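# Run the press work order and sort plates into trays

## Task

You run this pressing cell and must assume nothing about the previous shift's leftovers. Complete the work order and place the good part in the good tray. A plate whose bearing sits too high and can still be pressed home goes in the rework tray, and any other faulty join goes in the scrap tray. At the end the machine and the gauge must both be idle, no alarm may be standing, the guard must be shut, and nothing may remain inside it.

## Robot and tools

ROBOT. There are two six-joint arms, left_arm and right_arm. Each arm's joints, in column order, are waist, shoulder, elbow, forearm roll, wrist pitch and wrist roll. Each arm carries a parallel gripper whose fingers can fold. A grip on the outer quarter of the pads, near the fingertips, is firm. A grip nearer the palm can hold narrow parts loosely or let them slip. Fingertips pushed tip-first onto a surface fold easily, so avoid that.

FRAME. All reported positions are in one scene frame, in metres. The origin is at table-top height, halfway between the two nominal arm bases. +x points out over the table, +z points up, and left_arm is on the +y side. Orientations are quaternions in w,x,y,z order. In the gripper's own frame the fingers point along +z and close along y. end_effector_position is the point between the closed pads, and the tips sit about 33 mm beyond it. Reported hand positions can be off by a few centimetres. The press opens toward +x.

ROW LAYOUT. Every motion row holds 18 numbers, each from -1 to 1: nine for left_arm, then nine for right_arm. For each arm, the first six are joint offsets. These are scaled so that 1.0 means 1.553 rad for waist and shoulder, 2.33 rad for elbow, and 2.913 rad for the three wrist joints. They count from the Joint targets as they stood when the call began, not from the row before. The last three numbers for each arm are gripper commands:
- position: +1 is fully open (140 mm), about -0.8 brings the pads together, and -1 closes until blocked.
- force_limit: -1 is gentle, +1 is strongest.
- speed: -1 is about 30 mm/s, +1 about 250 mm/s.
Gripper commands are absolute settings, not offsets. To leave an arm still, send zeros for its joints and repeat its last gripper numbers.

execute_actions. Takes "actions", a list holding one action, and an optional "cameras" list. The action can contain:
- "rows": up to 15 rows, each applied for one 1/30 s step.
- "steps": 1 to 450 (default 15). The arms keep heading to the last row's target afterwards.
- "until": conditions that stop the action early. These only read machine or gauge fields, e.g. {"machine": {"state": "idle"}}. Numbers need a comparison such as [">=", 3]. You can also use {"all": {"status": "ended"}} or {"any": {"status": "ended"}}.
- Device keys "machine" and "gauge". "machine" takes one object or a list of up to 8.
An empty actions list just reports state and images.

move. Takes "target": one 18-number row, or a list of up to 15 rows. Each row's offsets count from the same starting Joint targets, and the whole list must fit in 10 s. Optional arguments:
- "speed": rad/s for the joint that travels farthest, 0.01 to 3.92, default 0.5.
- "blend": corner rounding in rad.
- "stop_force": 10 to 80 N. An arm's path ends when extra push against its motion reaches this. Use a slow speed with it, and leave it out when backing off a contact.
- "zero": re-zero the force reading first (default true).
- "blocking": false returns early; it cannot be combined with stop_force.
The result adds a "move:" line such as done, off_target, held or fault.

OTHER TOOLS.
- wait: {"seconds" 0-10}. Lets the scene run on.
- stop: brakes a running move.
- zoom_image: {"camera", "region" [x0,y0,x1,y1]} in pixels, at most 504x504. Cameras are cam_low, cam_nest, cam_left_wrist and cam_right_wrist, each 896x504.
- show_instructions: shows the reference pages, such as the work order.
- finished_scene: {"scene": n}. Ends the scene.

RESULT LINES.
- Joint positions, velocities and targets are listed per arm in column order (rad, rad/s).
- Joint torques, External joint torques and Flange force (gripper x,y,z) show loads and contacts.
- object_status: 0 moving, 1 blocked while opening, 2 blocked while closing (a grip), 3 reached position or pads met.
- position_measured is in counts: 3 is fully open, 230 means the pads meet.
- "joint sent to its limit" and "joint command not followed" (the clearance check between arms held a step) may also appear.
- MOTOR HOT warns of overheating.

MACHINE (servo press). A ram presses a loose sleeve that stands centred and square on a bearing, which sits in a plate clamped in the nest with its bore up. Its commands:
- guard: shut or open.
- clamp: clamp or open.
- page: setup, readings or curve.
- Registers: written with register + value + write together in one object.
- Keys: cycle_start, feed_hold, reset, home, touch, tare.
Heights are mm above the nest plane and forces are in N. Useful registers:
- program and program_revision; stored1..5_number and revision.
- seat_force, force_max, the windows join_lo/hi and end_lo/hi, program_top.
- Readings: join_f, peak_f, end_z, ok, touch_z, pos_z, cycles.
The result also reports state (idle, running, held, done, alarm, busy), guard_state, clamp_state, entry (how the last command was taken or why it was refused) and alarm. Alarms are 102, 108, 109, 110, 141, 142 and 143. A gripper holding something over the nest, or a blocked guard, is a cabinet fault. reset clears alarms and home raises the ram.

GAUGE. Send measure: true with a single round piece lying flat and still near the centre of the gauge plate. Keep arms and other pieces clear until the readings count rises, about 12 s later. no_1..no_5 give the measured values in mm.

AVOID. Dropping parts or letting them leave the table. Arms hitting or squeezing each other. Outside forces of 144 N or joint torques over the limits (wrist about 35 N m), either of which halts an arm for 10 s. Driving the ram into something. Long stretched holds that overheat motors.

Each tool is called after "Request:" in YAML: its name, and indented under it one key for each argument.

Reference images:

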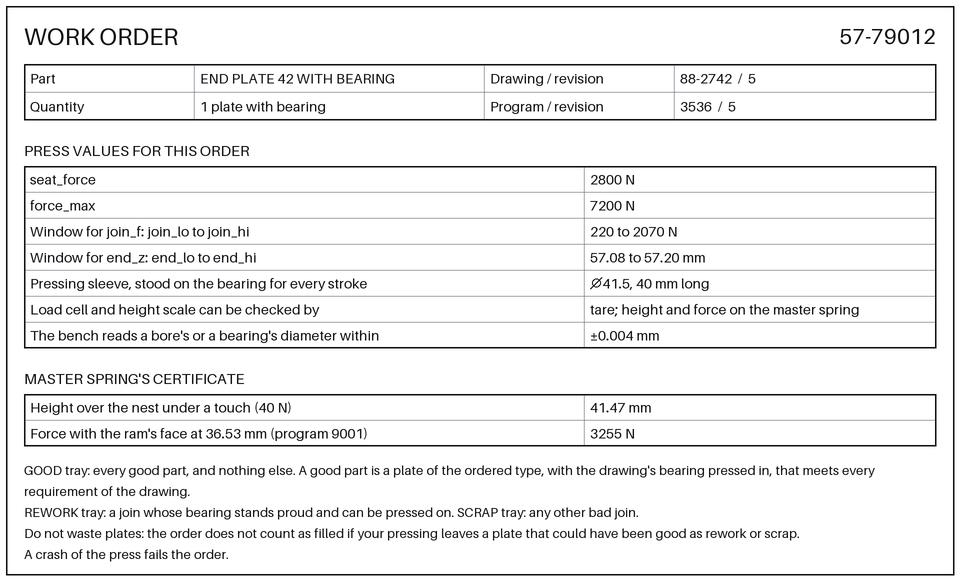

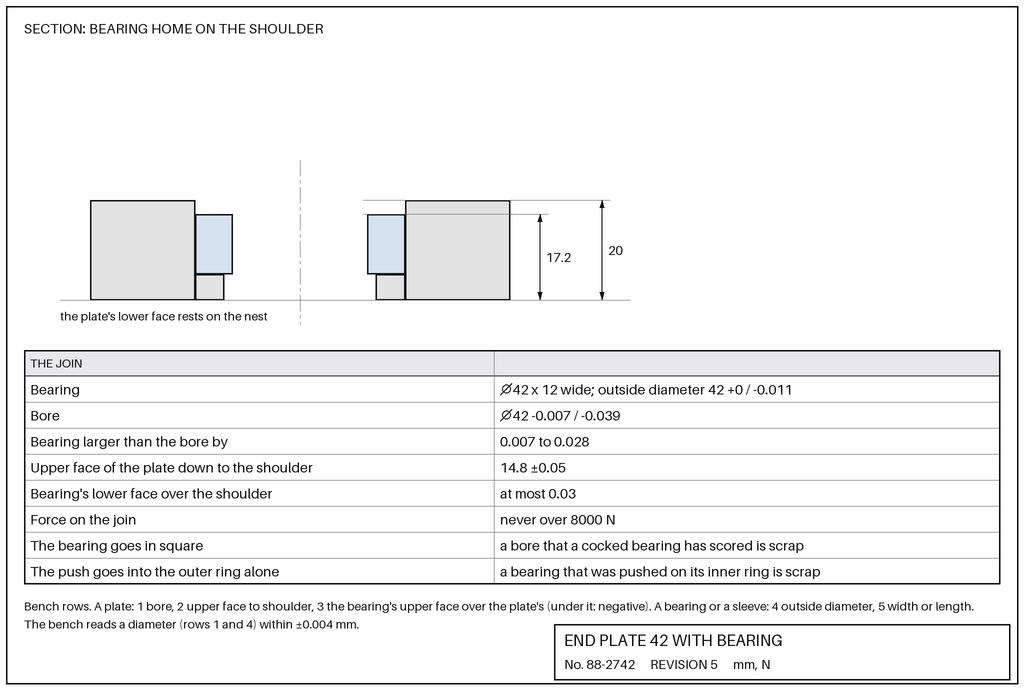

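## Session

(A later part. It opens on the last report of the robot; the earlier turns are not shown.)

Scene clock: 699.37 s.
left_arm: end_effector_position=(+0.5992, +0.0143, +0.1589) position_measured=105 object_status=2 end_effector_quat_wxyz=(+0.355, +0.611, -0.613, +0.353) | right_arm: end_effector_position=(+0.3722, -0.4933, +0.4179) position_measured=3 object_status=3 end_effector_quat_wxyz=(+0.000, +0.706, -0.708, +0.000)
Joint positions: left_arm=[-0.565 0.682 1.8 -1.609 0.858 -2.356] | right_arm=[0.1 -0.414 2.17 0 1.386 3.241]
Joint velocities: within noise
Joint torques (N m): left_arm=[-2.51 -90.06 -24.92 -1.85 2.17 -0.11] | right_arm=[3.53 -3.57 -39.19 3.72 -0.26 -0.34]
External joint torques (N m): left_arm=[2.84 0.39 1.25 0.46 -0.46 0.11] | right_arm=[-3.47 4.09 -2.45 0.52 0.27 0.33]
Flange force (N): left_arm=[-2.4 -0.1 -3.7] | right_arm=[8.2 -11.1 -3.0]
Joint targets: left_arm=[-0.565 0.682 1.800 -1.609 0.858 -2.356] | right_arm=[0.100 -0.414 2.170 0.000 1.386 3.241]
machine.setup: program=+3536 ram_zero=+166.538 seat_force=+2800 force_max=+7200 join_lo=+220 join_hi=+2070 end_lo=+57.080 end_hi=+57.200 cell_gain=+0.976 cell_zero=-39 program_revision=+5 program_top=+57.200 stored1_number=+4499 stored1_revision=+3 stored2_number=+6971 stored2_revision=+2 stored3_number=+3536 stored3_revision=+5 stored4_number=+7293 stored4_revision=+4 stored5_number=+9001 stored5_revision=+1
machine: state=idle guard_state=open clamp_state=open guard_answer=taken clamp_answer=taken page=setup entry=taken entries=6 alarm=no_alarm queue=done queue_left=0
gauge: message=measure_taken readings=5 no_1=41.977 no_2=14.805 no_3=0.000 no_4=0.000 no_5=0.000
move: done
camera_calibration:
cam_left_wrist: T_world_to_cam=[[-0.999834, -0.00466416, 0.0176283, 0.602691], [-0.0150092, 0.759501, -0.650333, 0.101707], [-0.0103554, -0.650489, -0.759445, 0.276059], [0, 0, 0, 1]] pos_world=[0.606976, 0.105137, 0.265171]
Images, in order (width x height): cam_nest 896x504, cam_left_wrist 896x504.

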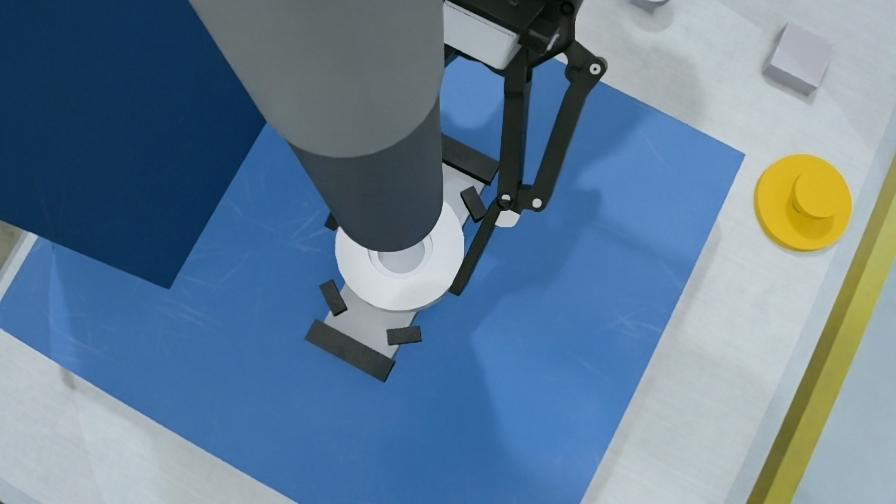

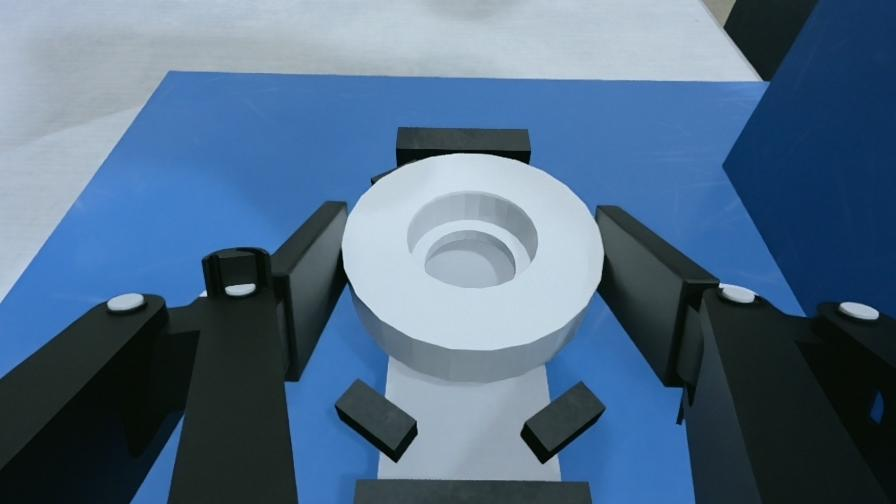

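Request:
move:
  target: [-0.0001,0.0116,0.0007,-0.0059,0.0001,0.0088,-1,0,-1,0,0,0,0,0,0,1,1,1]
  speed: 0.012
  stop_force: 10
  cameras: ["cam_nest","cam_left_wrist"]

Request:
zoom_image:
  camera: "cam_nest"
  region: [280, 100, 560, 400]

Scene clock: 703.53 s.
left_arm: end_effector_position=(+0.5992, +0.0143, +0.1486) position_measured=105 object_status=2 end_effector_quat_wxyz=(+0.355, +0.611, -0.613, +0.353) | right_arm: end_effector_position=(+0.3722, -0.4933, +0.4179) position_measured=3 object_status=3 end_effector_quat_wxyz=(+0.000, +0.706, -0.708, +0.000)
Joint positions: left_arm=[-0.565 0.696 1.802 -1.622 0.859 -2.336] | right_arm=[0.1 -0.414 2.17 0 1.386 3.241]
Joint velocities: within noise
Joint torques (N m): left_arm=[-6.87 -79.87 -20.38 -0.7 0.42 -0.22] | right_arm=[3.47 -3.63 -39.2 3.71 -0.34 -0.29]
External joint torques (N m): left_arm=[6.96 -10.88 -2.86 -0.71 1.35 0.22] | right_arm=[-3.56 3.99 -2.66 0.55 0.34 0.29]
Flange force (N): left_arm=[5.9 0.4 -16.3] | right_arm=[8.7 -11.1 -3.6]
Joint targets: left_arm=[-0.565 0.696 1.802 -1.622 0.859 -2.336] | right_arm=[0.100 -0.414 2.170 0.000 1.386 3.241]
machine.setup: program=+3536 ram_zero=+166.538 seat_force=+2800 force_max=+7200 join_lo=+220 join_hi=+2070 end_lo=+57.080 end_hi=+57.200 cell_gain=+0.976 cell_zero=-39 program_revision=+5 program_top=+57.200 stored1_number=+4499 stored1_revision=+3 stored2_number=+6971 stored2_revision=+2 stored3_number=+3536 stored3_revision=+5 stored4_number=+7293 stored4_revision=+4 stored5_number=+9001 stored5_revision=+1
machine: state=idle guard_state=open clamp_state=open guard_answer=taken clamp_answer=taken page=setup entry=taken entries=6 alarm=no_alarm queue=done queue_left=0
gauge: message=measure_taken readings=5 no_1=41.977 no_2=14.805 no_3=0.000 no_4=0.000 no_5=0.000
move: contact (left_arm)
camera_calibration:
cam_left_wrist: T_world_to_cam=[[-0.999829, -0.00502899, 0.0178132, 0.60286], [-0.0154088, 0.759357, -0.650491, 0.0953193], [-0.0102553, -0.650654, -0.759305, 0.268015], [0, 0, 0, 1]] pos_world=[0.606974, 0.105036, 0.254771]
Images, in order (width x height): cam_nest 896x504, cam_left_wrist 896x504.

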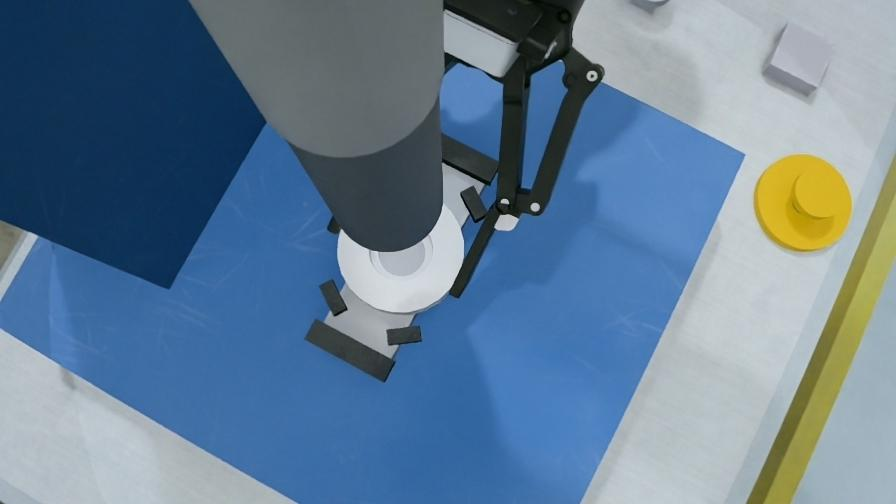

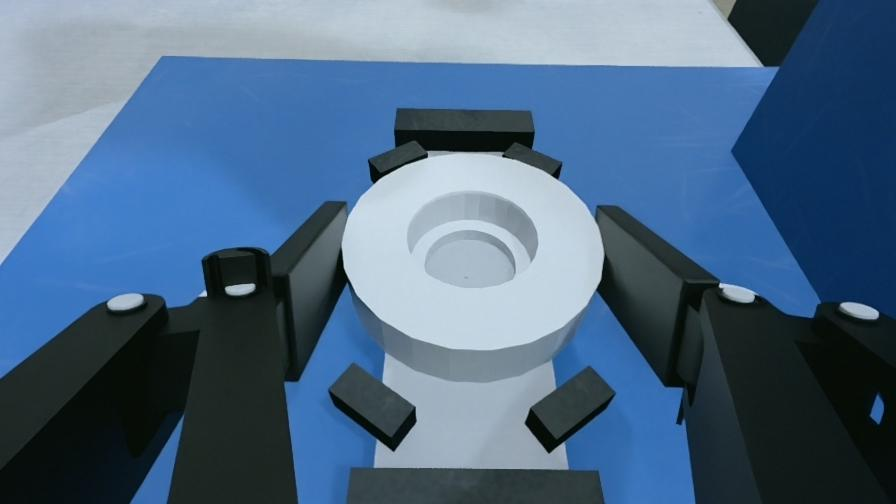

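Scaled by 1.680.

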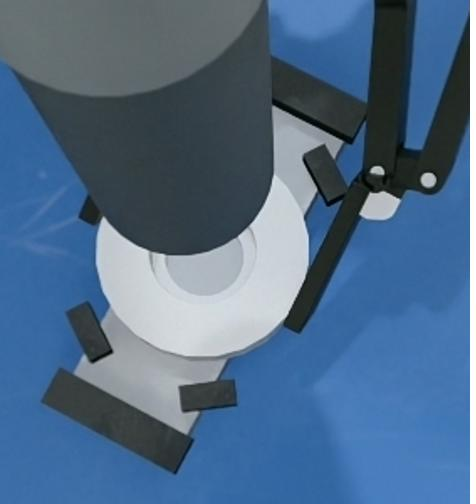

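Request:
execute_actions:
  actions:
    - {"rows":[[0,0,0,0,0,0,0.6,0,-1,0,0,0,0,0,0,1,1,1]],"steps":60}
  cameras: ["cam_left_wrist"]

Request:
move:
  target:
    - [0.0007,-0.0528,-0.0031,0.0268,-0.0007,-0.04,0.6,0,-1,0,0,0,0,0,0,1,1,1]
    - [0.1249,-0.0895,0.0451,0.0604,0.0405,-0.0124,0.6,0,-1,0,0,0,0,0,0,1,1,1]
  speed: [0.08,0.3]
  cameras: []

Request:
execute_actions:
  actions:
    - {"machine":{"clamp":"clamp","page":"readings"},"steps":90}
  cameras: ["cam_nest","cam_left_wrist"]

Scene clock: 709.03 s.
left_arm: end_effector_position=(+0.5992, +0.0143, +0.1485) position_measured=53 object_status=3 end_effector_quat_wxyz=(+0.355, +0.611, -0.613, +0.353) | right_arm: end_effector_position=(+0.3722, -0.4933, +0.4179) position_measured=3 object_status=3 end_effector_quat_wxyz=(+0.000, +0.706, -0.708, +0.000)
Joint positions: left_arm=[-0.565 0.696 1.802 -1.622 0.859 -2.336] | right_arm=[0.1 -0.414 2.17 0 1.386 3.241]
Joint velocities: within noise
Joint torques (N m): left_arm=[-1.83 -88.65 -23.18 -1.49 1.65 -0.13] | right_arm=[3.29 -3.39 -39.49 3.7 -0.34 -0.24]
External joint torques (N m): left_arm=[1.85 -1.55 0.04 0.09 0.09 0.13] | right_arm=[-3.4 4.11 -2.27 0.55 0.33 0.24]
Flange force (N): left_arm=[0.1 0.2 -3.7] | right_arm=[8.3 -10.9 -2.9]
Joint targets: left_arm=[-0.565 0.696 1.802 -1.622 0.859 -2.336] | right_arm=[0.100 -0.414 2.170 0.000 1.386 3.241]
machine.setup: program=+3536 ram_zero=+166.538 seat_force=+2800 force_max=+7200 join_lo=+220 join_hi=+2070 end_lo=+57.080 end_hi=+57.200 cell_gain=+0.976 cell_zero=-39 program_revision=+5 program_top=+57.200 stored1_number=+4499 stored1_revision=+3 stored2_number=+6971 stored2_revision=+2 stored3_number=+3536 stored3_revision=+5 stored4_number=+7293 stored4_revision=+4 stored5_number=+9001 stored5_revision=+1
machine: state=idle guard_state=open clamp_state=open guard_answer=taken clamp_answer=taken page=setup entry=taken entries=6 alarm=no_alarm queue=done queue_left=0
gauge: message=measure_taken readings=5 no_1=41.977 no_2=14.805 no_3=0.000 no_4=0.000 no_5=0.000
camera_calibration:
cam_left_wrist: T_world_to_cam=[[-0.99983, -0.00495683, 0.0177483, 0.602771], [-0.0153103, 0.759449, -0.650386, 0.095221], [-0.0102551, -0.650547, -0.759396, 0.268027], [0, 0, 0, 1]] pos_world=[0.606875, 0.105036, 0.254771]
Images, in order (width x height): cam_left_wrist 896x504.

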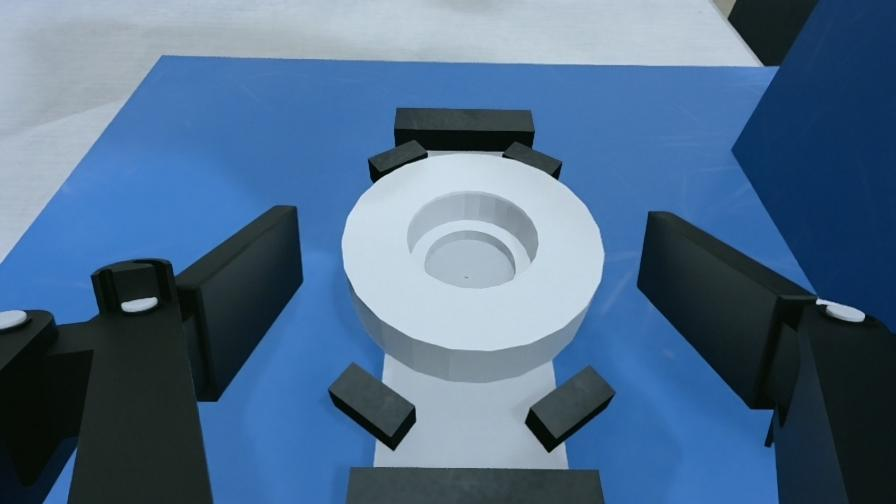

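Scene clock: 711.50 s.
left_arm: end_effector_position=(+0.5992, +0.1644, +0.2102) position_measured=53 object_status=3 end_effector_quat_wxyz=(+0.353, +0.612, -0.613, +0.353) | right_arm: end_effector_position=(+0.3722, -0.4933, +0.4179) position_measured=3 object_status=3 end_effector_quat_wxyz=(+0.000, +0.706, -0.708, +0.000)
Joint positions: left_arm=[-0.371 0.557 1.907 -1.446 0.977 -2.373] | right_arm=[0.1 -0.414 2.17 0 1.386 3.241]
Joint velocities: within noise
Joint torques (N m): left_arm=[-2.16 -77.75 -24.08 -1.15 1.55 -0.11] | right_arm=[3.47 -3.57 -39.32 3.72 -0.24 -0.3]
External joint torques (N m): left_arm=[2.54 -1.62 0.1 0.07 0.11 0.11] | right_arm=[-3.51 3.85 -2.53 0.52 0.24 0.3]
Flange force (N): left_arm=[-0.4 0.7 -4.7] | right_arm=[8.5 -10.7 -3.2]
Joint targets: left_arm=[-0.371 0.557 1.907 -1.446 0.977 -2.373] | right_arm=[0.100 -0.414 2.170 0.000 1.386 3.241]
machine.setup: program=+3536 ram_zero=+166.538 seat_force=+2800 force_max=+7200 join_lo=+220 join_hi=+2070 end_lo=+57.080 end_hi=+57.200 cell_gain=+0.976 cell_zero=-39 program_revision=+5 program_top=+57.200 stored1_number=+4499 stored1_revision=+3 stored2_number=+6971 stored2_revision=+2 stored3_number=+3536 stored3_revision=+5 stored4_number=+7293 stored4_revision=+4 stored5_number=+9001 stored5_revision=+1
machine: state=idle guard_state=open clamp_state=open guard_answer=taken clamp_answer=taken page=setup entry=taken entries=6 alarm=no_alarm queue=done queue_left=0
gauge: message=measure_taken readings=5 no_1=41.977 no_2=14.805 no_3=0.000 no_4=0.000 no_5=0.000
move: done
No camera images: "cameras" was empty.

Scene clock: 714.70 s.
left_arm: end_effector_position=(+0.5991, +0.1644, +0.2102) position_measured=53 object_status=3 end_effector_quat_wxyz=(+0.353, +0.612, -0.613, +0.353) | right_arm: end_effector_position=(+0.3722, -0.4933, +0.4179) position_measured=3 object_status=3 end_effector_quat_wxyz=(+0.000, +0.706, -0.708, +0.000)
Joint positions: left_arm=[-0.371 0.557 1.907 -1.446 0.977 -2.373] | right_arm=[0.1 -0.414 2.17 0 1.386 3.241]
Joint velocities: within noise
Joint torques (N m): left_arm=[-1.64 -78.01 -24.03 -1.16 1.62 -0.19] | right_arm=[3.11 -2.99 -39.25 3.69 -0.3 -0.26]
External joint torques (N m): left_arm=[1.85 -1.55 -0.01 0.07 0.06 0.19] | right_arm=[-3.23 3.33 -2.56 0.55 0.3 0.26]
Flange force (N): left_arm=[-0.1 0.8 -3.7] | right_arm=[8.0 -9.6 -3.6]
Joint targets: left_arm=[-0.371 0.557 1.907 -1.446 0.977 -2.373] | right_arm=[0.100 -0.414 2.170 0.000 1.386 3.241]
Tool commands: left_gripper/position=+0.6 left_gripper/force_limit=+0.0 left_gripper/speed=-1.0 right_gripper/position=+1.0 right_gripper/force_limit=+1.0 right_gripper/speed=+1.0
machine.readings: force=+0 touch_z=+41.467 join_f=+3057 peak_f=+3262 end_z=+36.528 ok=+0 pos_z=+153.462 cycles=+1
machine: state=idle guard_state=open clamp_state=clamped guard_answer=taken clamp_answer=taken page=readings entry=taken entries=6 alarm=no_alarm queue=done queue_left=0
gauge: message=measure_taken readings=5 no_1=41.977 no_2=14.805 no_3=0.000 no_4=0.000 no_5=0.000
camera_calibration:
cam_left_wrist: T_world_to_cam=[[-0.999852, -0.00592773, 0.0161765, 0.602881], [-0.015011, 0.76054, -0.649118, 0.0207027], [-0.00845509, -0.649264, -0.760516, 0.411411], [0, 0, 0, 1]] pos_world=[0.606581, 0.254943, 0.316571]
Images, in order (width x height): cam_nest 896x504, cam_left_wrist 896x504.

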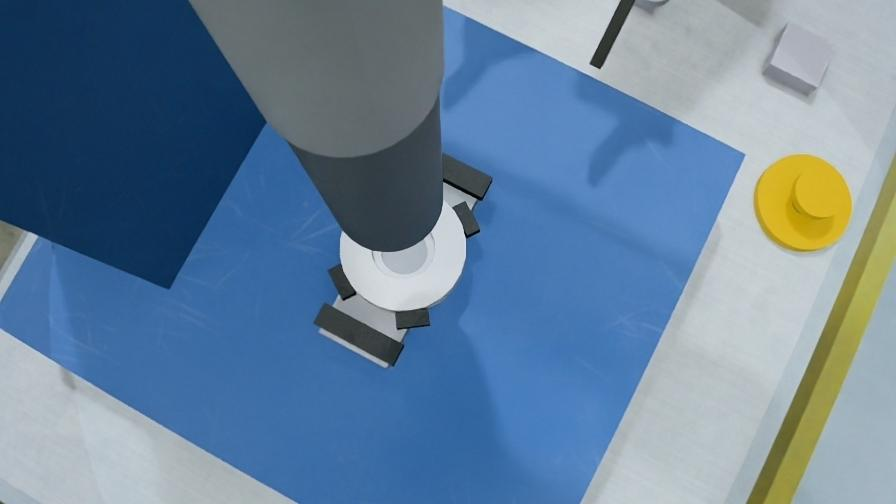

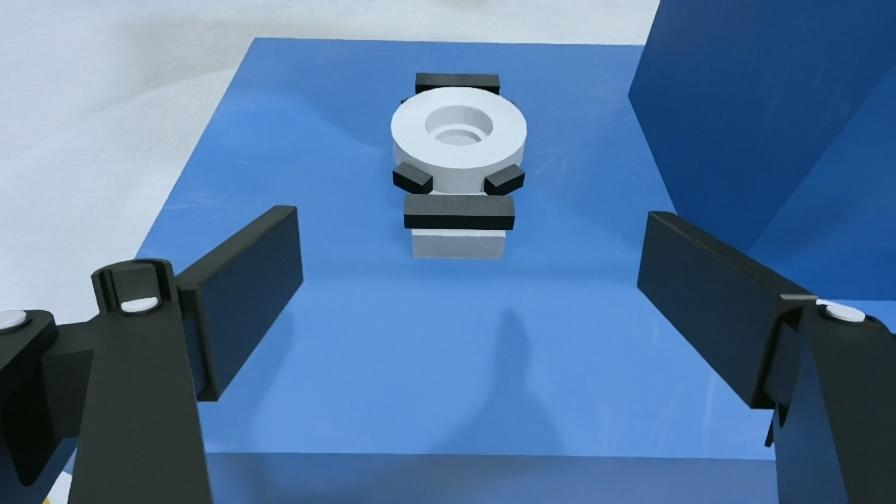

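Request:
move:
  target: [0.0375,0.1714,-0.3162,-0.5821,-0.6696,0.2753,0.2,-1,-1,0,0,0,0,0,0,1,1,1]
  speed: 0.7
  cameras: ["cam_low","cam_left_wrist"]

Scene clock: 728.50 s.
left_arm: end_effector_position=(+0.9415, +0.4016, +0.1508) position_measured=104 object_status=3 end_effector_quat_wxyz=(+0.011, +0.988, -0.130, +0.087) | right_arm: end_effector_position=(+0.3722, -0.4933, +0.4179) position_measured=3 object_status=3 end_effector_quat_wxyz=(+0.000, +0.706, -0.708, +0.000)
Joint positions: left_arm=[-0.312 0.823 1.17 -3.141 -0.974 -1.571] | right_arm=[0.1 -0.414 2.17 0 1.386 3.241]
Joint velocities: within noise
Joint torques (N m): left_arm=[-2.05 -114.64 -39.18 -4.09 0.4 -0.13] | right_arm=[3.35 -3.2 -39.46 3.74 -0.32 -0.26]
External joint torques (N m): left_arm=[2.43 -2.3 -0.37 0.09 0.13 0.13] | right_arm=[-3.4 4.01 -2.03 0.48 0.32 0.26]
Flange force (N): left_arm=[-2.4 -2.5 -2.2] | right_arm=[8.4 -10.4 -2.5]
Joint targets: left_arm=[-0.312 0.823 1.170 -3.141 -0.974 -1.571] | right_arm=[0.100 -0.414 2.170 0.000 1.386 3.241]
machine.readings: force=+0 touch_z=+41.467 join_f=+3057 peak_f=+3262 end_z=+36.528 ok=+0 pos_z=+153.462 cycles=+1
machine: state=idle guard_state=open clamp_state=clamped guard_answer=taken clamp_answer=taken page=readings entry=taken entries=6 alarm=no_alarm queue=done queue_left=0
gauge: message=measure_taken readings=5 no_1=41.977 no_2=14.805 no_3=0.000 no_4=0.000 no_5=0.000
move: done
camera_calibration:
cam_left_wrist: T_world_to_cam=[[-0.241265, -0.970449, 0.00445, 0.622535], [-0.957152, 0.238711, 0.16394, 0.780814], [-0.160158, 0.0352937, -0.98646, 0.425203], [0, 0, 0, 1]] pos_world=[0.965654, 0.402743, 0.288669]
Images, in order (width x height): cam_low 896x504, cam_left_wrist 896x504.

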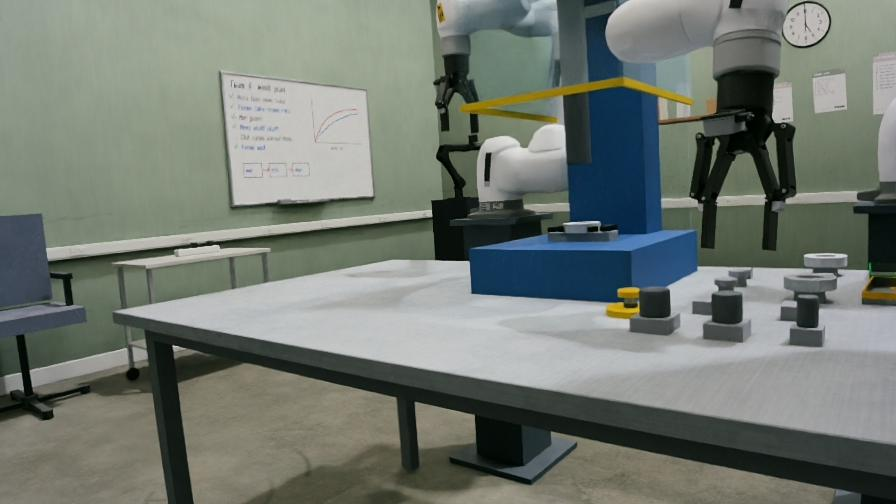

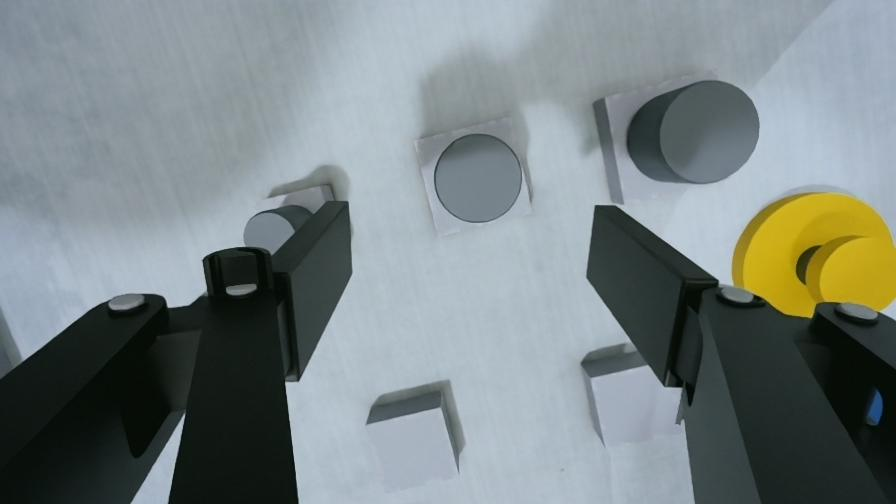

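Request:
move:
  target: [-0.0055,0.0413,-0.0102,0,0.0138,0,0.2,-1,-1,0,0,0,0,0,0,1,1,1]
  speed: 0.2
  cameras: ["cam_low","cam_left_wrist"]

Scene clock: 732.83 s.
left_arm: end_effector_position=(+0.9553, +0.3887, +0.1004) position_measured=104 object_status=3 end_effector_quat_wxyz=(+0.012, +0.987, -0.134, +0.087) | right_arm: end_effector_position=(+0.3722, -0.4933, +0.4179) position_measured=3 object_status=3 end_effector_quat_wxyz=(+0.000, +0.706, -0.708, +0.000)
Joint positions: left_arm=[-0.321 0.887 1.146 -3.141 -0.934 -1.571] | right_arm=[0.1 -0.414 2.17 0 1.386 3.241]
Joint velocities: within noise
Joint torques (N m): left_arm=[-1.33 -117.88 -38.14 -4.11 0.48 -0.12] | right_arm=[3.26 -3.52 -39.37 3.75 -0.25 -0.31]
External joint torques (N m): left_arm=[1.6 -1.54 -0.24 0.22 0.04 0.11] | right_arm=[-2.97 3.38 -2.49 0.52 0.26 0.31]
Flange force (N): left_arm=[-1.5 -1.7 -1.6] | right_arm=[6.9 -9.6 -3.4]
Joint targets: left_arm=[-0.321 0.887 1.146 -3.141 -0.934 -1.571] | right_arm=[0.100 -0.414 2.170 0.000 1.386 3.241]
machine.readings: force=+0 touch_z=+41.467 join_f=+3057 peak_f=+3262 end_z=+36.528 ok=+0 pos_z=+153.462 cycles=+1
machine: state=idle guard_state=open clamp_state=clamped guard_answer=taken clamp_answer=taken page=readings entry=taken entries=6 alarm=no_alarm queue=done queue_left=0
gauge: message=measure_taken readings=5 no_1=41.977 no_2=14.805 no_3=0.000 no_4=0.000 no_5=0.000
move: done
camera_calibration:
cam_left_wrist: T_world_to_cam=[[-0.249583, -0.968343, 0.00444254, 0.620647], [-0.955051, 0.246909, 0.16405, 0.800145], [-0.159954, 0.0367012, -0.986442, 0.377407], [0, 0, 0, 1]] pos_world=[0.97945, 0.389585, 0.238269]
Images, in order (width x height): cam_low 896x504, cam_left_wrist 896x504.

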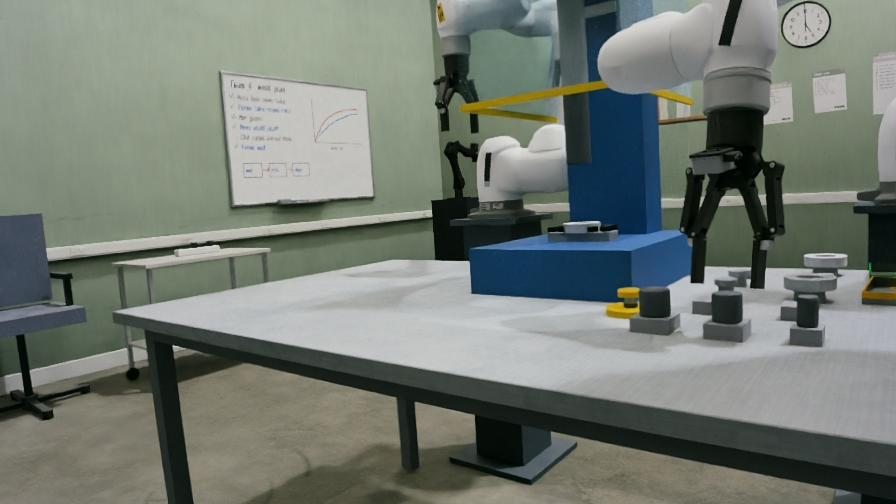

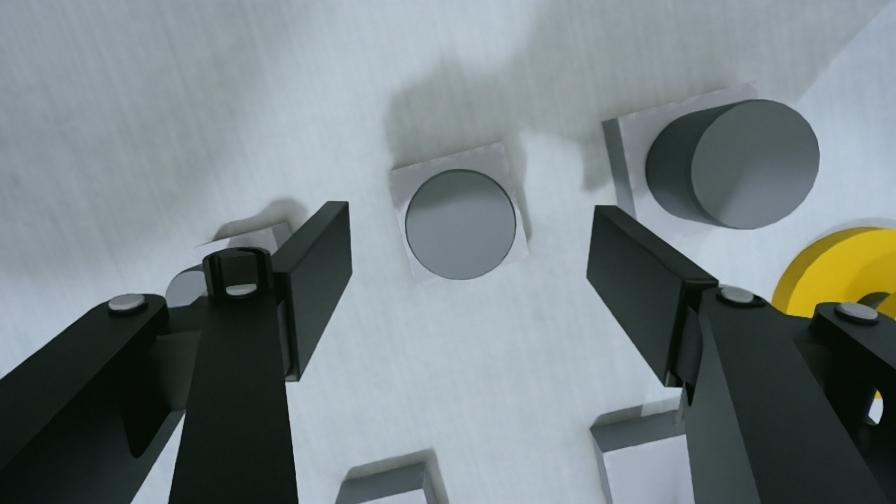

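Request:
move:
  target: [0,0.0177,0.0058,0,0.0139,0,0.2,0,-1,0,0,0,0,0,0,1,1,1]
  speed: 0.06
  cameras: []

Request:
execute_actions:
  actions:
    - {"rows":[[0,0,0,0,0,0,-1,0,-1,0,0,0,0,0,0,1,1,1]],"steps":110}
  cameras: ["cam_left_wrist","cam_low"]

Scene clock: 736.43 s.
left_arm: end_effector_position=(+0.9550, +0.3888, +0.0666) position_measured=104 object_status=3 end_effector_quat_wxyz=(+0.012, +0.987, -0.134, +0.086) | right_arm: end_effector_position=(+0.3722, -0.4933, +0.4179) position_measured=3 object_status=3 end_effector_quat_wxyz=(+0.000, +0.706, -0.708, +0.000)
Joint positions: left_arm=[-0.321 0.915 1.16 -3.141 -0.893 -1.571] | right_arm=[0.1 -0.414 2.17 0 1.386 3.241]
Joint velocities: within noise
Joint torques (N m): left_arm=[-1.88 -118.86 -37.41 -4.02 0.39 -0.19] | right_arm=[3.5 -3.32 -39.44 3.76 -0.33 -0.28]
External joint torques (N m): left_arm=[2.19 -1.41 -0.14 0.22 0.13 0.19] | right_arm=[-3.57 4.05 -2.21 0.48 0.33 0.28]
Flange force (N): left_arm=[-1.7 -2.3 -1.4] | right_arm=[8.8 -10.7 -2.8]
Joint targets: left_arm=[-0.321 0.914 1.160 -3.141 -0.893 -1.571] | right_arm=[0.100 -0.414 2.170 0.000 1.386 3.241]
machine.readings: force=+0 touch_z=+41.467 join_f=+3057 peak_f=+3262 end_z=+36.528 ok=+0 pos_z=+153.462 cycles=+1
machine: state=idle guard_state=open clamp_state=clamped guard_answer=taken clamp_answer=taken page=readings entry=taken entries=6 alarm=no_alarm queue=done queue_left=0
gauge: message=measure_taken readings=5 no_1=41.977 no_2=14.805 no_3=0.000 no_4=0.000 no_5=0.000
move: done
No camera images: "cameras" was empty.

Scene clock: 740.30 s.
left_arm: end_effector_position=(+0.9550, +0.3888, +0.0667) position_measured=170 object_status=2 end_effector_quat_wxyz=(+0.012, +0.987, -0.134, +0.086) | right_arm: end_effector_position=(+0.3722, -0.4933, +0.4179) position_measured=3 object_status=3 end_effector_quat_wxyz=(+0.000, +0.706, -0.708, +0.000)
Joint positions: left_arm=[-0.321 0.914 1.16 -3.141 -0.893 -1.571] | right_arm=[0.1 -0.414 2.17 0 1.386 3.241]
Joint velocities: within noise
Joint torques (N m): left_arm=[-2.43 -113.3 -36.11 -3.91 0.82 -0.02] | right_arm=[3.25 -3.29 -39.37 3.71 -0.29 -0.27]
External joint torques (N m): left_arm=[3.04 -7.81 -1.73 0.09 -0.29 0.02] | right_arm=[-3.34 4.01 -2.4 0.54 0.28 0.27]
Flange force (N): left_arm=[-4.8 -2.9 -8.5] | right_arm=[8.0 -10.8 -3.0]
Joint targets: left_arm=[-0.321 0.914 1.160 -3.141 -0.893 -1.571] | right_arm=[0.100 -0.414 2.170 0.000 1.386 3.241]
machine.readings: force=+0 touch_z=+41.467 join_f=+3057 peak_f=+3262 end_z=+36.528 ok=+0 pos_z=+153.462 cycles=+1
machine: state=idle guard_state=open clamp_state=clamped guard_answer=taken clamp_answer=taken page=readings entry=taken entries=6 alarm=no_alarm queue=done queue_left=0
gauge: message=measure_taken readings=5 no_1=41.977 no_2=14.805 no_3=0.000 no_4=0.000 no_5=0.000
camera_calibration:
cam_left_wrist: T_world_to_cam=[[-0.2496, -0.968339, 0.00447428, 0.620878], [-0.954963, 0.246912, 0.164562, 0.805359], [-0.160456, 0.0368018, -0.986357, 0.344582], [0, 0, 0, 1]] pos_world=[0.979349, 0.389685, 0.204572]
Images, in order (width x height): cam_low 896x504, cam_left_wrist 896x504.

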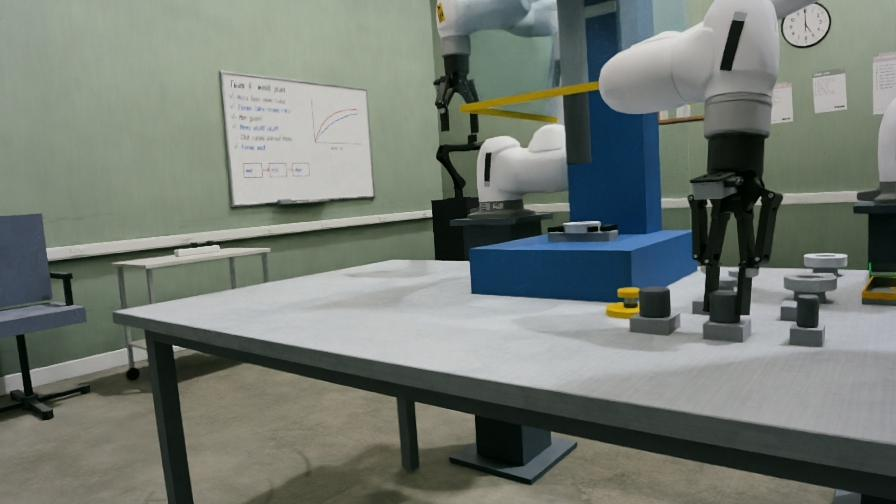

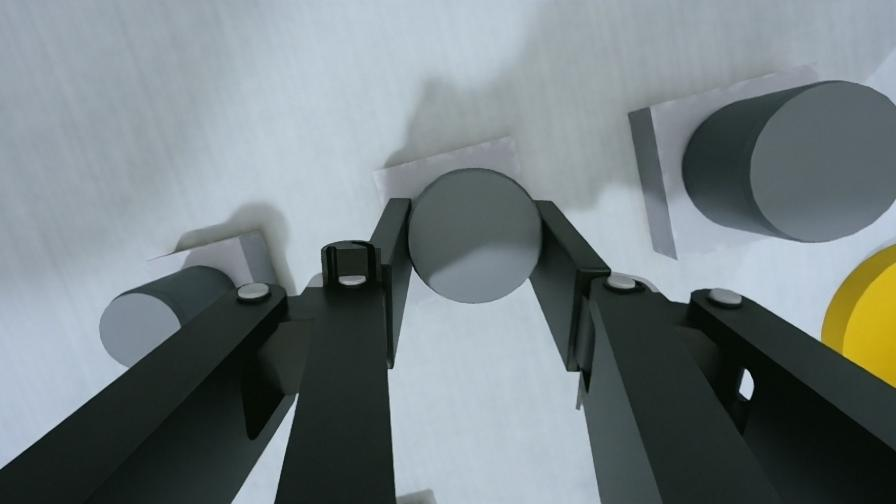

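Request:
move:
  target:
    - [0,-0.0414,-0.0171,0,-0.0357,0,-1,0,-1,0,0,0,0,0,0,1,1,1]
    - [0.2218,-0.31,0.3336,0,0.1016,0,-1,0,-1,0,0,0,0,0,0,1,1,1]
    - [0.2218,-0.0773,0.0765,0,0.02,0,-1,0,-1,0,0,0,0,0,0,1,1,1]
  speed: [0.1,0.5,0.4]
  cameras: ["cam_left_wrist"]

Scene clock: 750.87 s.
left_arm: end_effector_position=(+0.9129, +0.7395, +0.0949) position_measured=170 object_status=2 end_effector_quat_wxyz=(-0.003, +0.996, +0.037, +0.087) | right_arm: end_effector_position=(+0.3722, -0.4933, +0.4179) position_measured=3 object_status=3 end_effector_quat_wxyz=(+0.000, +0.706, -0.708, +0.000)
Joint positions: left_arm=[0.024 0.794 1.338 -3.141 -0.835 -1.571] | right_arm=[0.1 -0.414 2.17 0 1.386 3.241]
Joint velocities: within noise
Joint torques (N m): left_arm=[-2.16 -113.7 -38.46 -3.89 0.66 -0.07] | right_arm=[3.64 -3.75 -39.38 3.73 -0.3 -0.29]
External joint torques (N m): left_arm=[2.35 2.93 2.13 0.22 -0.14 0.07] | right_arm=[-3.57 4.15 -2.41 0.52 0.29 0.29]
Flange force (N): left_arm=[-2.0 -2.5 3.0] | right_arm=[8.7 -11.2 -3.0]
Joint targets: left_arm=[0.024 0.794 1.338 -3.141 -0.835 -1.571] | right_arm=[0.100 -0.414 2.170 0.000 1.386 3.241]
machine.readings: force=+0 touch_z=+41.467 join_f=+3057 peak_f=+3262 end_z=+36.528 ok=+0 pos_z=+153.462 cycles=+1
machine: state=idle guard_state=open clamp_state=clamped guard_answer=taken clamp_answer=taken page=readings entry=taken entries=6 alarm=no_alarm queue=done queue_left=0
gauge: message=measure_taken readings=5 no_1=41.977 no_2=14.805 no_3=0.000 no_4=0.000 no_5=0.000
move: done
camera_calibration:
cam_left_wrist: T_world_to_cam=[[0.0921724, -0.995733, 0.00443097, 0.658084], [-0.982223, -0.0901892, 0.164634, 0.948021], [-0.163532, -0.019527, -0.986345, 0.397087], [0, 0, 0, 1]] pos_world=[0.935447, 0.748532, 0.232672]
Images, in order (width x height): cam_left_wrist 896x504.

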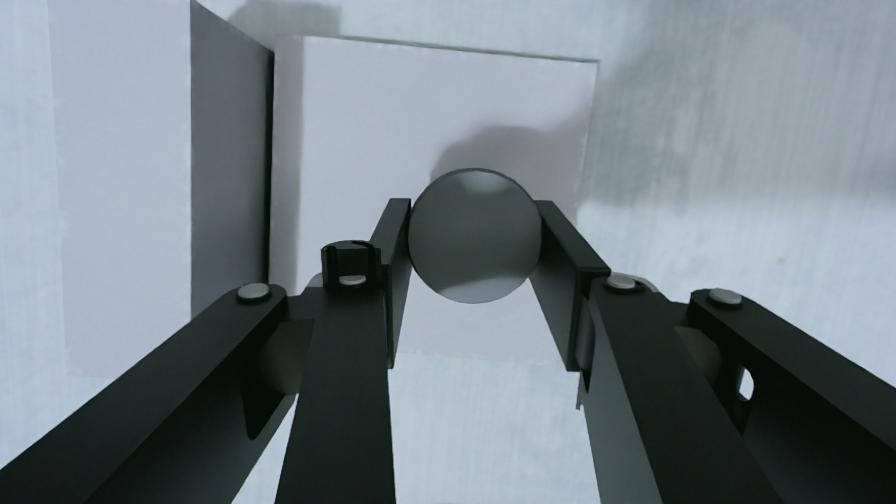

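Request:
move:
  target: [0,0.0090,0.0025,0,0.0068,0,-1,0,-1,0,0,0,0,0,0,1,1,1]
  speed: 0.05
  cameras: []

Request:
move:
  target: [0,0.0064,0.0018,0,0.0049,0,-1,0,-1,0,0,0,0,0,0,1,1,1]
  speed: 0.012
  stop_force: 10
  cameras: []

Request:
execute_actions:
  actions:
    - {"rows":[[0,0,0,0,0,0,0.2,0,-1,0,0,0,0,0,0,1,1,1]],"steps":75}
  cameras: ["cam_left_wrist"]

Scene clock: 753.97 s.
left_arm: end_effector_position=(+0.9129, +0.7395, +0.0792) position_measured=170 object_status=2 end_effector_quat_wxyz=(-0.003, +0.996, +0.037, +0.087) | right_arm: end_effector_position=(+0.3722, -0.4933, +0.4179) position_measured=3 object_status=3 end_effector_quat_wxyz=(+0.000, +0.706, -0.708, +0.000)
Joint positions: left_arm=[0.024 0.808 1.344 -3.141 -0.815 -1.571] | right_arm=[0.1 -0.414 2.17 0 1.386 3.241]
Joint velocities: within noise
Joint torques (N m): left_arm=[-3.02 -114.16 -38.18 -3.78 0.72 -0.08] | right_arm=[3.3 -4.03 -39.29 3.72 -0.27 -0.32]
External joint torques (N m): left_arm=[2.92 1.95 2.03 0.12 -0.19 0.08] | right_arm=[-3.31 4.82 -2.31 0.51 0.27 0.32]
Flange force (N): left_arm=[-2.9 -3.2 1.8] | right_arm=[7.5 -12.2 -2.6]
Joint targets: left_arm=[0.024 0.808 1.344 -3.141 -0.815 -1.571] | right_arm=[0.100 -0.414 2.170 0.000 1.386 3.241]
machine.readings: force=+0 touch_z=+41.467 join_f=+3057 peak_f=+3262 end_z=+36.528 ok=+0 pos_z=+153.462 cycles=+1
machine: state=idle guard_state=open clamp_state=clamped guard_answer=taken clamp_answer=taken page=readings entry=taken entries=6 alarm=no_alarm queue=done queue_left=0
gauge: message=measure_taken readings=5 no_1=41.977 no_2=14.805 no_3=0.000 no_4=0.000 no_5=0.000
move: done
No camera images: "cameras" was empty.

Scene clock: 755.63 s.
left_arm: end_effector_position=(+0.9129, +0.7395, +0.0693) position_measured=170 object_status=2 end_effector_quat_wxyz=(-0.003, +0.996, +0.037, +0.087) | right_arm: end_effector_position=(+0.3722, -0.4933, +0.4179) position_measured=3 object_status=3 end_effector_quat_wxyz=(+0.000, +0.706, -0.708, +0.000)
Joint positions: left_arm=[0.024 0.817 1.347 -3.141 -0.802 -1.571] | right_arm=[0.1 -0.414 2.17 0 1.386 3.241]
Joint velocities: within noise
Joint torques (N m): left_arm=[-2.98 -97.46 -32.12 -3.79 1.91 -0.14] | right_arm=[3.3 -3.62 -39.39 3.71 -0.28 -0.27]
External joint torques (N m): left_arm=[3.49 -15.4 -3.8 0.16 -1.38 0.14] | right_arm=[-3.41 3.98 -2.43 0.54 0.28 0.27]
Flange force (N): left_arm=[-5.8 -3.6 -18.5] | right_arm=[8.3 -10.8 -3.1]
Joint targets: left_arm=[0.024 0.817 1.347 -3.141 -0.802 -1.571] | right_arm=[0.100 -0.414 2.170 0.000 1.386 3.241]
machine.readings: force=+0 touch_z=+41.467 join_f=+3057 peak_f=+3262 end_z=+36.528 ok=+0 pos_z=+153.462 cycles=+1
machine: state=idle guard_state=open clamp_state=clamped guard_answer=taken clamp_answer=taken page=readings entry=taken entries=6 alarm=no_alarm queue=done queue_left=0
gauge: message=measure_taken readings=5 no_1=41.977 no_2=14.805 no_3=0.000 no_4=0.000 no_5=0.000
move: contact (left_arm)
No camera images: "cameras" was empty.

Scene clock: 758.33 s.
left_arm: end_effector_position=(+0.9129, +0.7395, +0.0693) position_measured=104 object_status=3 end_effector_quat_wxyz=(-0.003, +0.996, +0.037, +0.087) | right_arm: end_effector_position=(+0.3722, -0.4933, +0.4179) position_measured=3 object_status=3 end_effector_quat_wxyz=(+0.000, +0.706, -0.708, +0.000)
Joint positions: left_arm=[0.024 0.817 1.347 -3.141 -0.802 -1.571] | right_arm=[0.1 -0.414 2.17 0 1.386 3.241]
Joint velocities: within noise
Joint torques (N m): left_arm=[-2.47 -110.61 -35.31 -3.8 0.45 -0.06] | right_arm=[3.24 -3.48 -39.46 3.69 -0.26 -0.32]
External joint torques (N m): left_arm=[2.82 -1.29 -0.3 0.2 0.06 0.06] | right_arm=[-3.27 4.1 -2.36 0.57 0.25 0.32]
Flange force (N): left_arm=[-0.8 -3.1 -1.4] | right_arm=[7.6 -10.9 -2.9]
Joint targets: left_arm=[0.024 0.817 1.347 -3.141 -0.802 -1.571] | right_arm=[0.100 -0.414 2.170 0.000 1.386 3.241]
machine.readings: force=+0 touch_z=+41.467 join_f=+3057 peak_f=+3262 end_z=+36.528 ok=+0 pos_z=+153.462 cycles=+1
machine: state=idle guard_state=open clamp_state=clamped guard_answer=taken clamp_answer=taken page=readings entry=taken entries=6 alarm=no_alarm queue=done queue_left=0
gauge: message=measure_taken readings=5 no_1=41.977 no_2=14.805 no_3=0.000 no_4=0.000 no_5=0.000
camera_calibration:
cam_left_wrist: T_world_to_cam=[[0.0921754, -0.995733, 0.00445805, 0.658189], [-0.982274, -0.0901938, 0.164328, 0.952351], [-0.163224, -0.019526, -0.986396, 0.371557], [0, 0, 0, 1]] pos_world=[0.935447, 0.748532, 0.207071]
Images, in order (width x height): cam_left_wrist 896x504.

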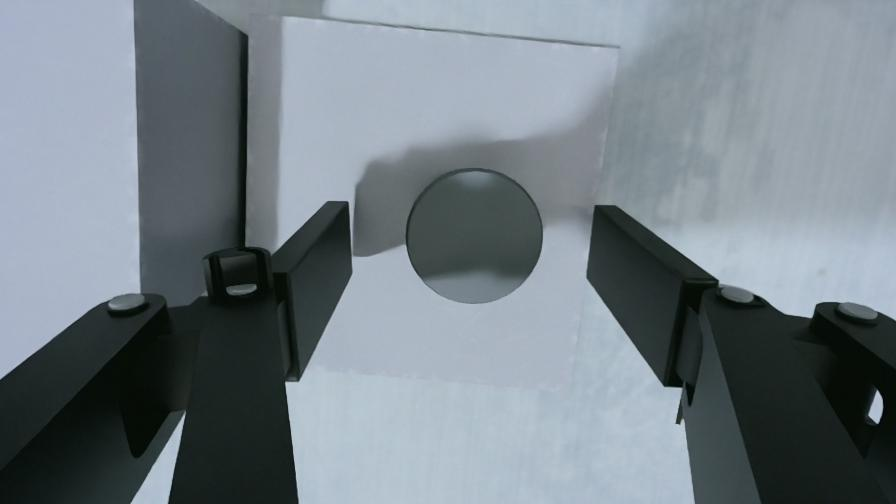

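Request:
move:
  target:
    - [0,-0.0154,-0.0043,0,-0.0117,0,0.2,0,-1,0,0,0,0,0,0,1,1,1]
    - [0,-0.2473,0.2532,0,0.0704,0,0.2,0,-1,0,0,0,0,0,0,1,1,1]
  speed: [0.06,0.5]
  cameras: []

Request:
execute_actions:
  actions:
    - {"gauge":{"measure":true},"steps":450,"until":{"gauge":{"readings":[">",5]}}}
  cameras: ["cam_left_wrist"]

Scene clock: 763.23 s.
left_arm: end_effector_position=(+0.6478, +0.7198, +0.1197) position_measured=104 object_status=3 end_effector_quat_wxyz=(-0.003, +0.996, +0.037, +0.087) | right_arm: end_effector_position=(+0.3722, -0.4933, +0.4179) position_measured=3 object_status=3 end_effector_quat_wxyz=(+0.000, +0.706, -0.708, +0.000)
Joint positions: left_arm=[0.024 0.433 1.937 -3.141 -0.597 -1.571] | right_arm=[0.1 -0.414 2.17 0 1.386 3.241]
Joint velocities: within noise
Joint torques (N m): left_arm=[-1.7 -72.67 -30.35 -3.22 0.45 -0.16] | right_arm=[2.89 -3.52 -39.39 3.73 -0.29 -0.3]
External joint torques (N m): left_arm=[1.83 -2.16 0.06 0.17 0.08 0.16] | right_arm=[-2.83 4.12 -2.19 0.5 0.3 0.3]
Flange force (N): left_arm=[-2.3 -2.9 -3.0] | right_arm=[6.3 -10.6 -2.7]
Joint targets: left_arm=[0.024 0.433 1.937 -3.141 -0.597 -1.571] | right_arm=[0.100 -0.414 2.170 0.000 1.386 3.241]
machine.readings: force=+0 touch_z=+41.467 join_f=+3057 peak_f=+3262 end_z=+36.528 ok=+0 pos_z=+153.462 cycles=+1
machine: state=idle guard_state=open clamp_state=clamped guard_answer=taken clamp_answer=taken page=readings entry=taken entries=6 alarm=no_alarm queue=done queue_left=0
gauge: message=measure_taken readings=5 no_1=41.977 no_2=14.805 no_3=0.000 no_4=0.000 no_5=0.000
move: done
No camera images: "cameras" was empty.

Scene clock: 775.43 s.
left_arm: end_effector_position=(+0.6477, +0.7198, +0.1197) position_measured=104 object_status=3 end_effector_quat_wxyz=(-0.003, +0.996, +0.037, +0.087) | right_arm: end_effector_position=(+0.3722, -0.4933, +0.4179) position_measured=3 object_status=3 end_effector_quat_wxyz=(+0.000, +0.706, -0.708, +0.000)
Joint positions: left_arm=[0.024 0.433 1.937 -3.141 -0.597 -1.571] | right_arm=[0.1 -0.414 2.17 0 1.386 3.241]
Joint velocities: within noise
Joint torques (N m): left_arm=[-2.83 -72.2 -30.01 -3.17 0.45 -0.13] | right_arm=[3.63 -3.4 -39.43 3.78 -0.26 -0.27]
External joint torques (N m): left_arm=[3.04 -1.73 -0.07 0.13 0.07 0.13] | right_arm=[-3.49 3.91 -2.35 0.47 0.26 0.27]
Flange force (N): left_arm=[-1.6 -4.8 -2.4] | right_arm=[8.6 -10.6 -2.9]
Joint targets: left_arm=[0.024 0.433 1.937 -3.141 -0.597 -1.571] | right_arm=[0.100 -0.414 2.170 0.000 1.386 3.241]
Tool commands: left_gripper/position=+0.2 left_gripper/force_limit=+0.0 left_gripper/speed=-1.0 right_gripper/position=+1.0 right_gripper/force_limit=+1.0 right_gripper/speed=+1.0
machine.readings: force=+0 touch_z=+41.467 join_f=+3057 peak_f=+3262 end_z=+36.528 ok=+0 pos_z=+153.462 cycles=+1
machine: state=idle guard_state=open clamp_state=clamped guard_answer=taken clamp_answer=taken page=readings entry=taken entries=6 alarm=no_alarm queue=done queue_left=0
gauge: message=measure_taken readings=6 no_1=0.000 no_2=0.000 no_3=0.000 no_4=41.500 no_5=39.999
camera_calibration:
cam_left_wrist: T_world_to_cam=[[0.0920941, -0.99574, 0.00449872, 0.662833], [-0.982146, -0.0900908, 0.165144, 0.681502], [-0.164035, -0.0196272, -0.986259, 0.3783], [0, 0, 0, 1]] pos_world=[0.670345, 0.728832, 0.257575]
Images, in order (width x height): cam_left_wrist 896x504.

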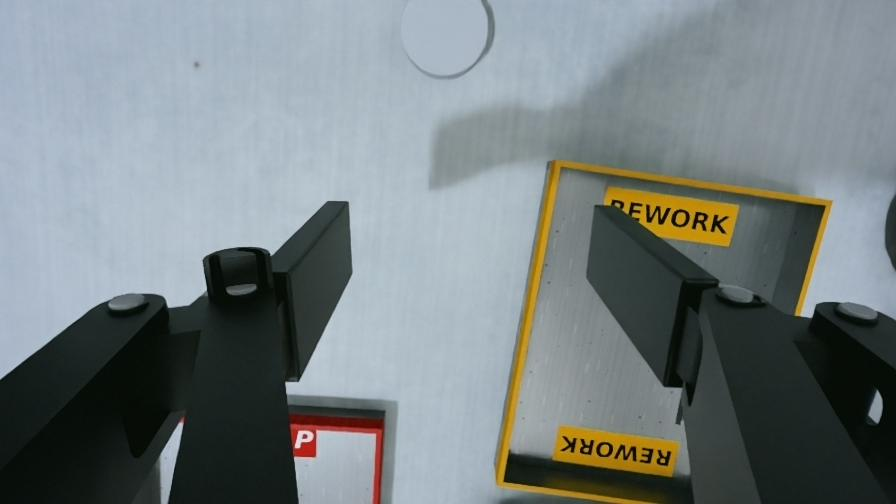

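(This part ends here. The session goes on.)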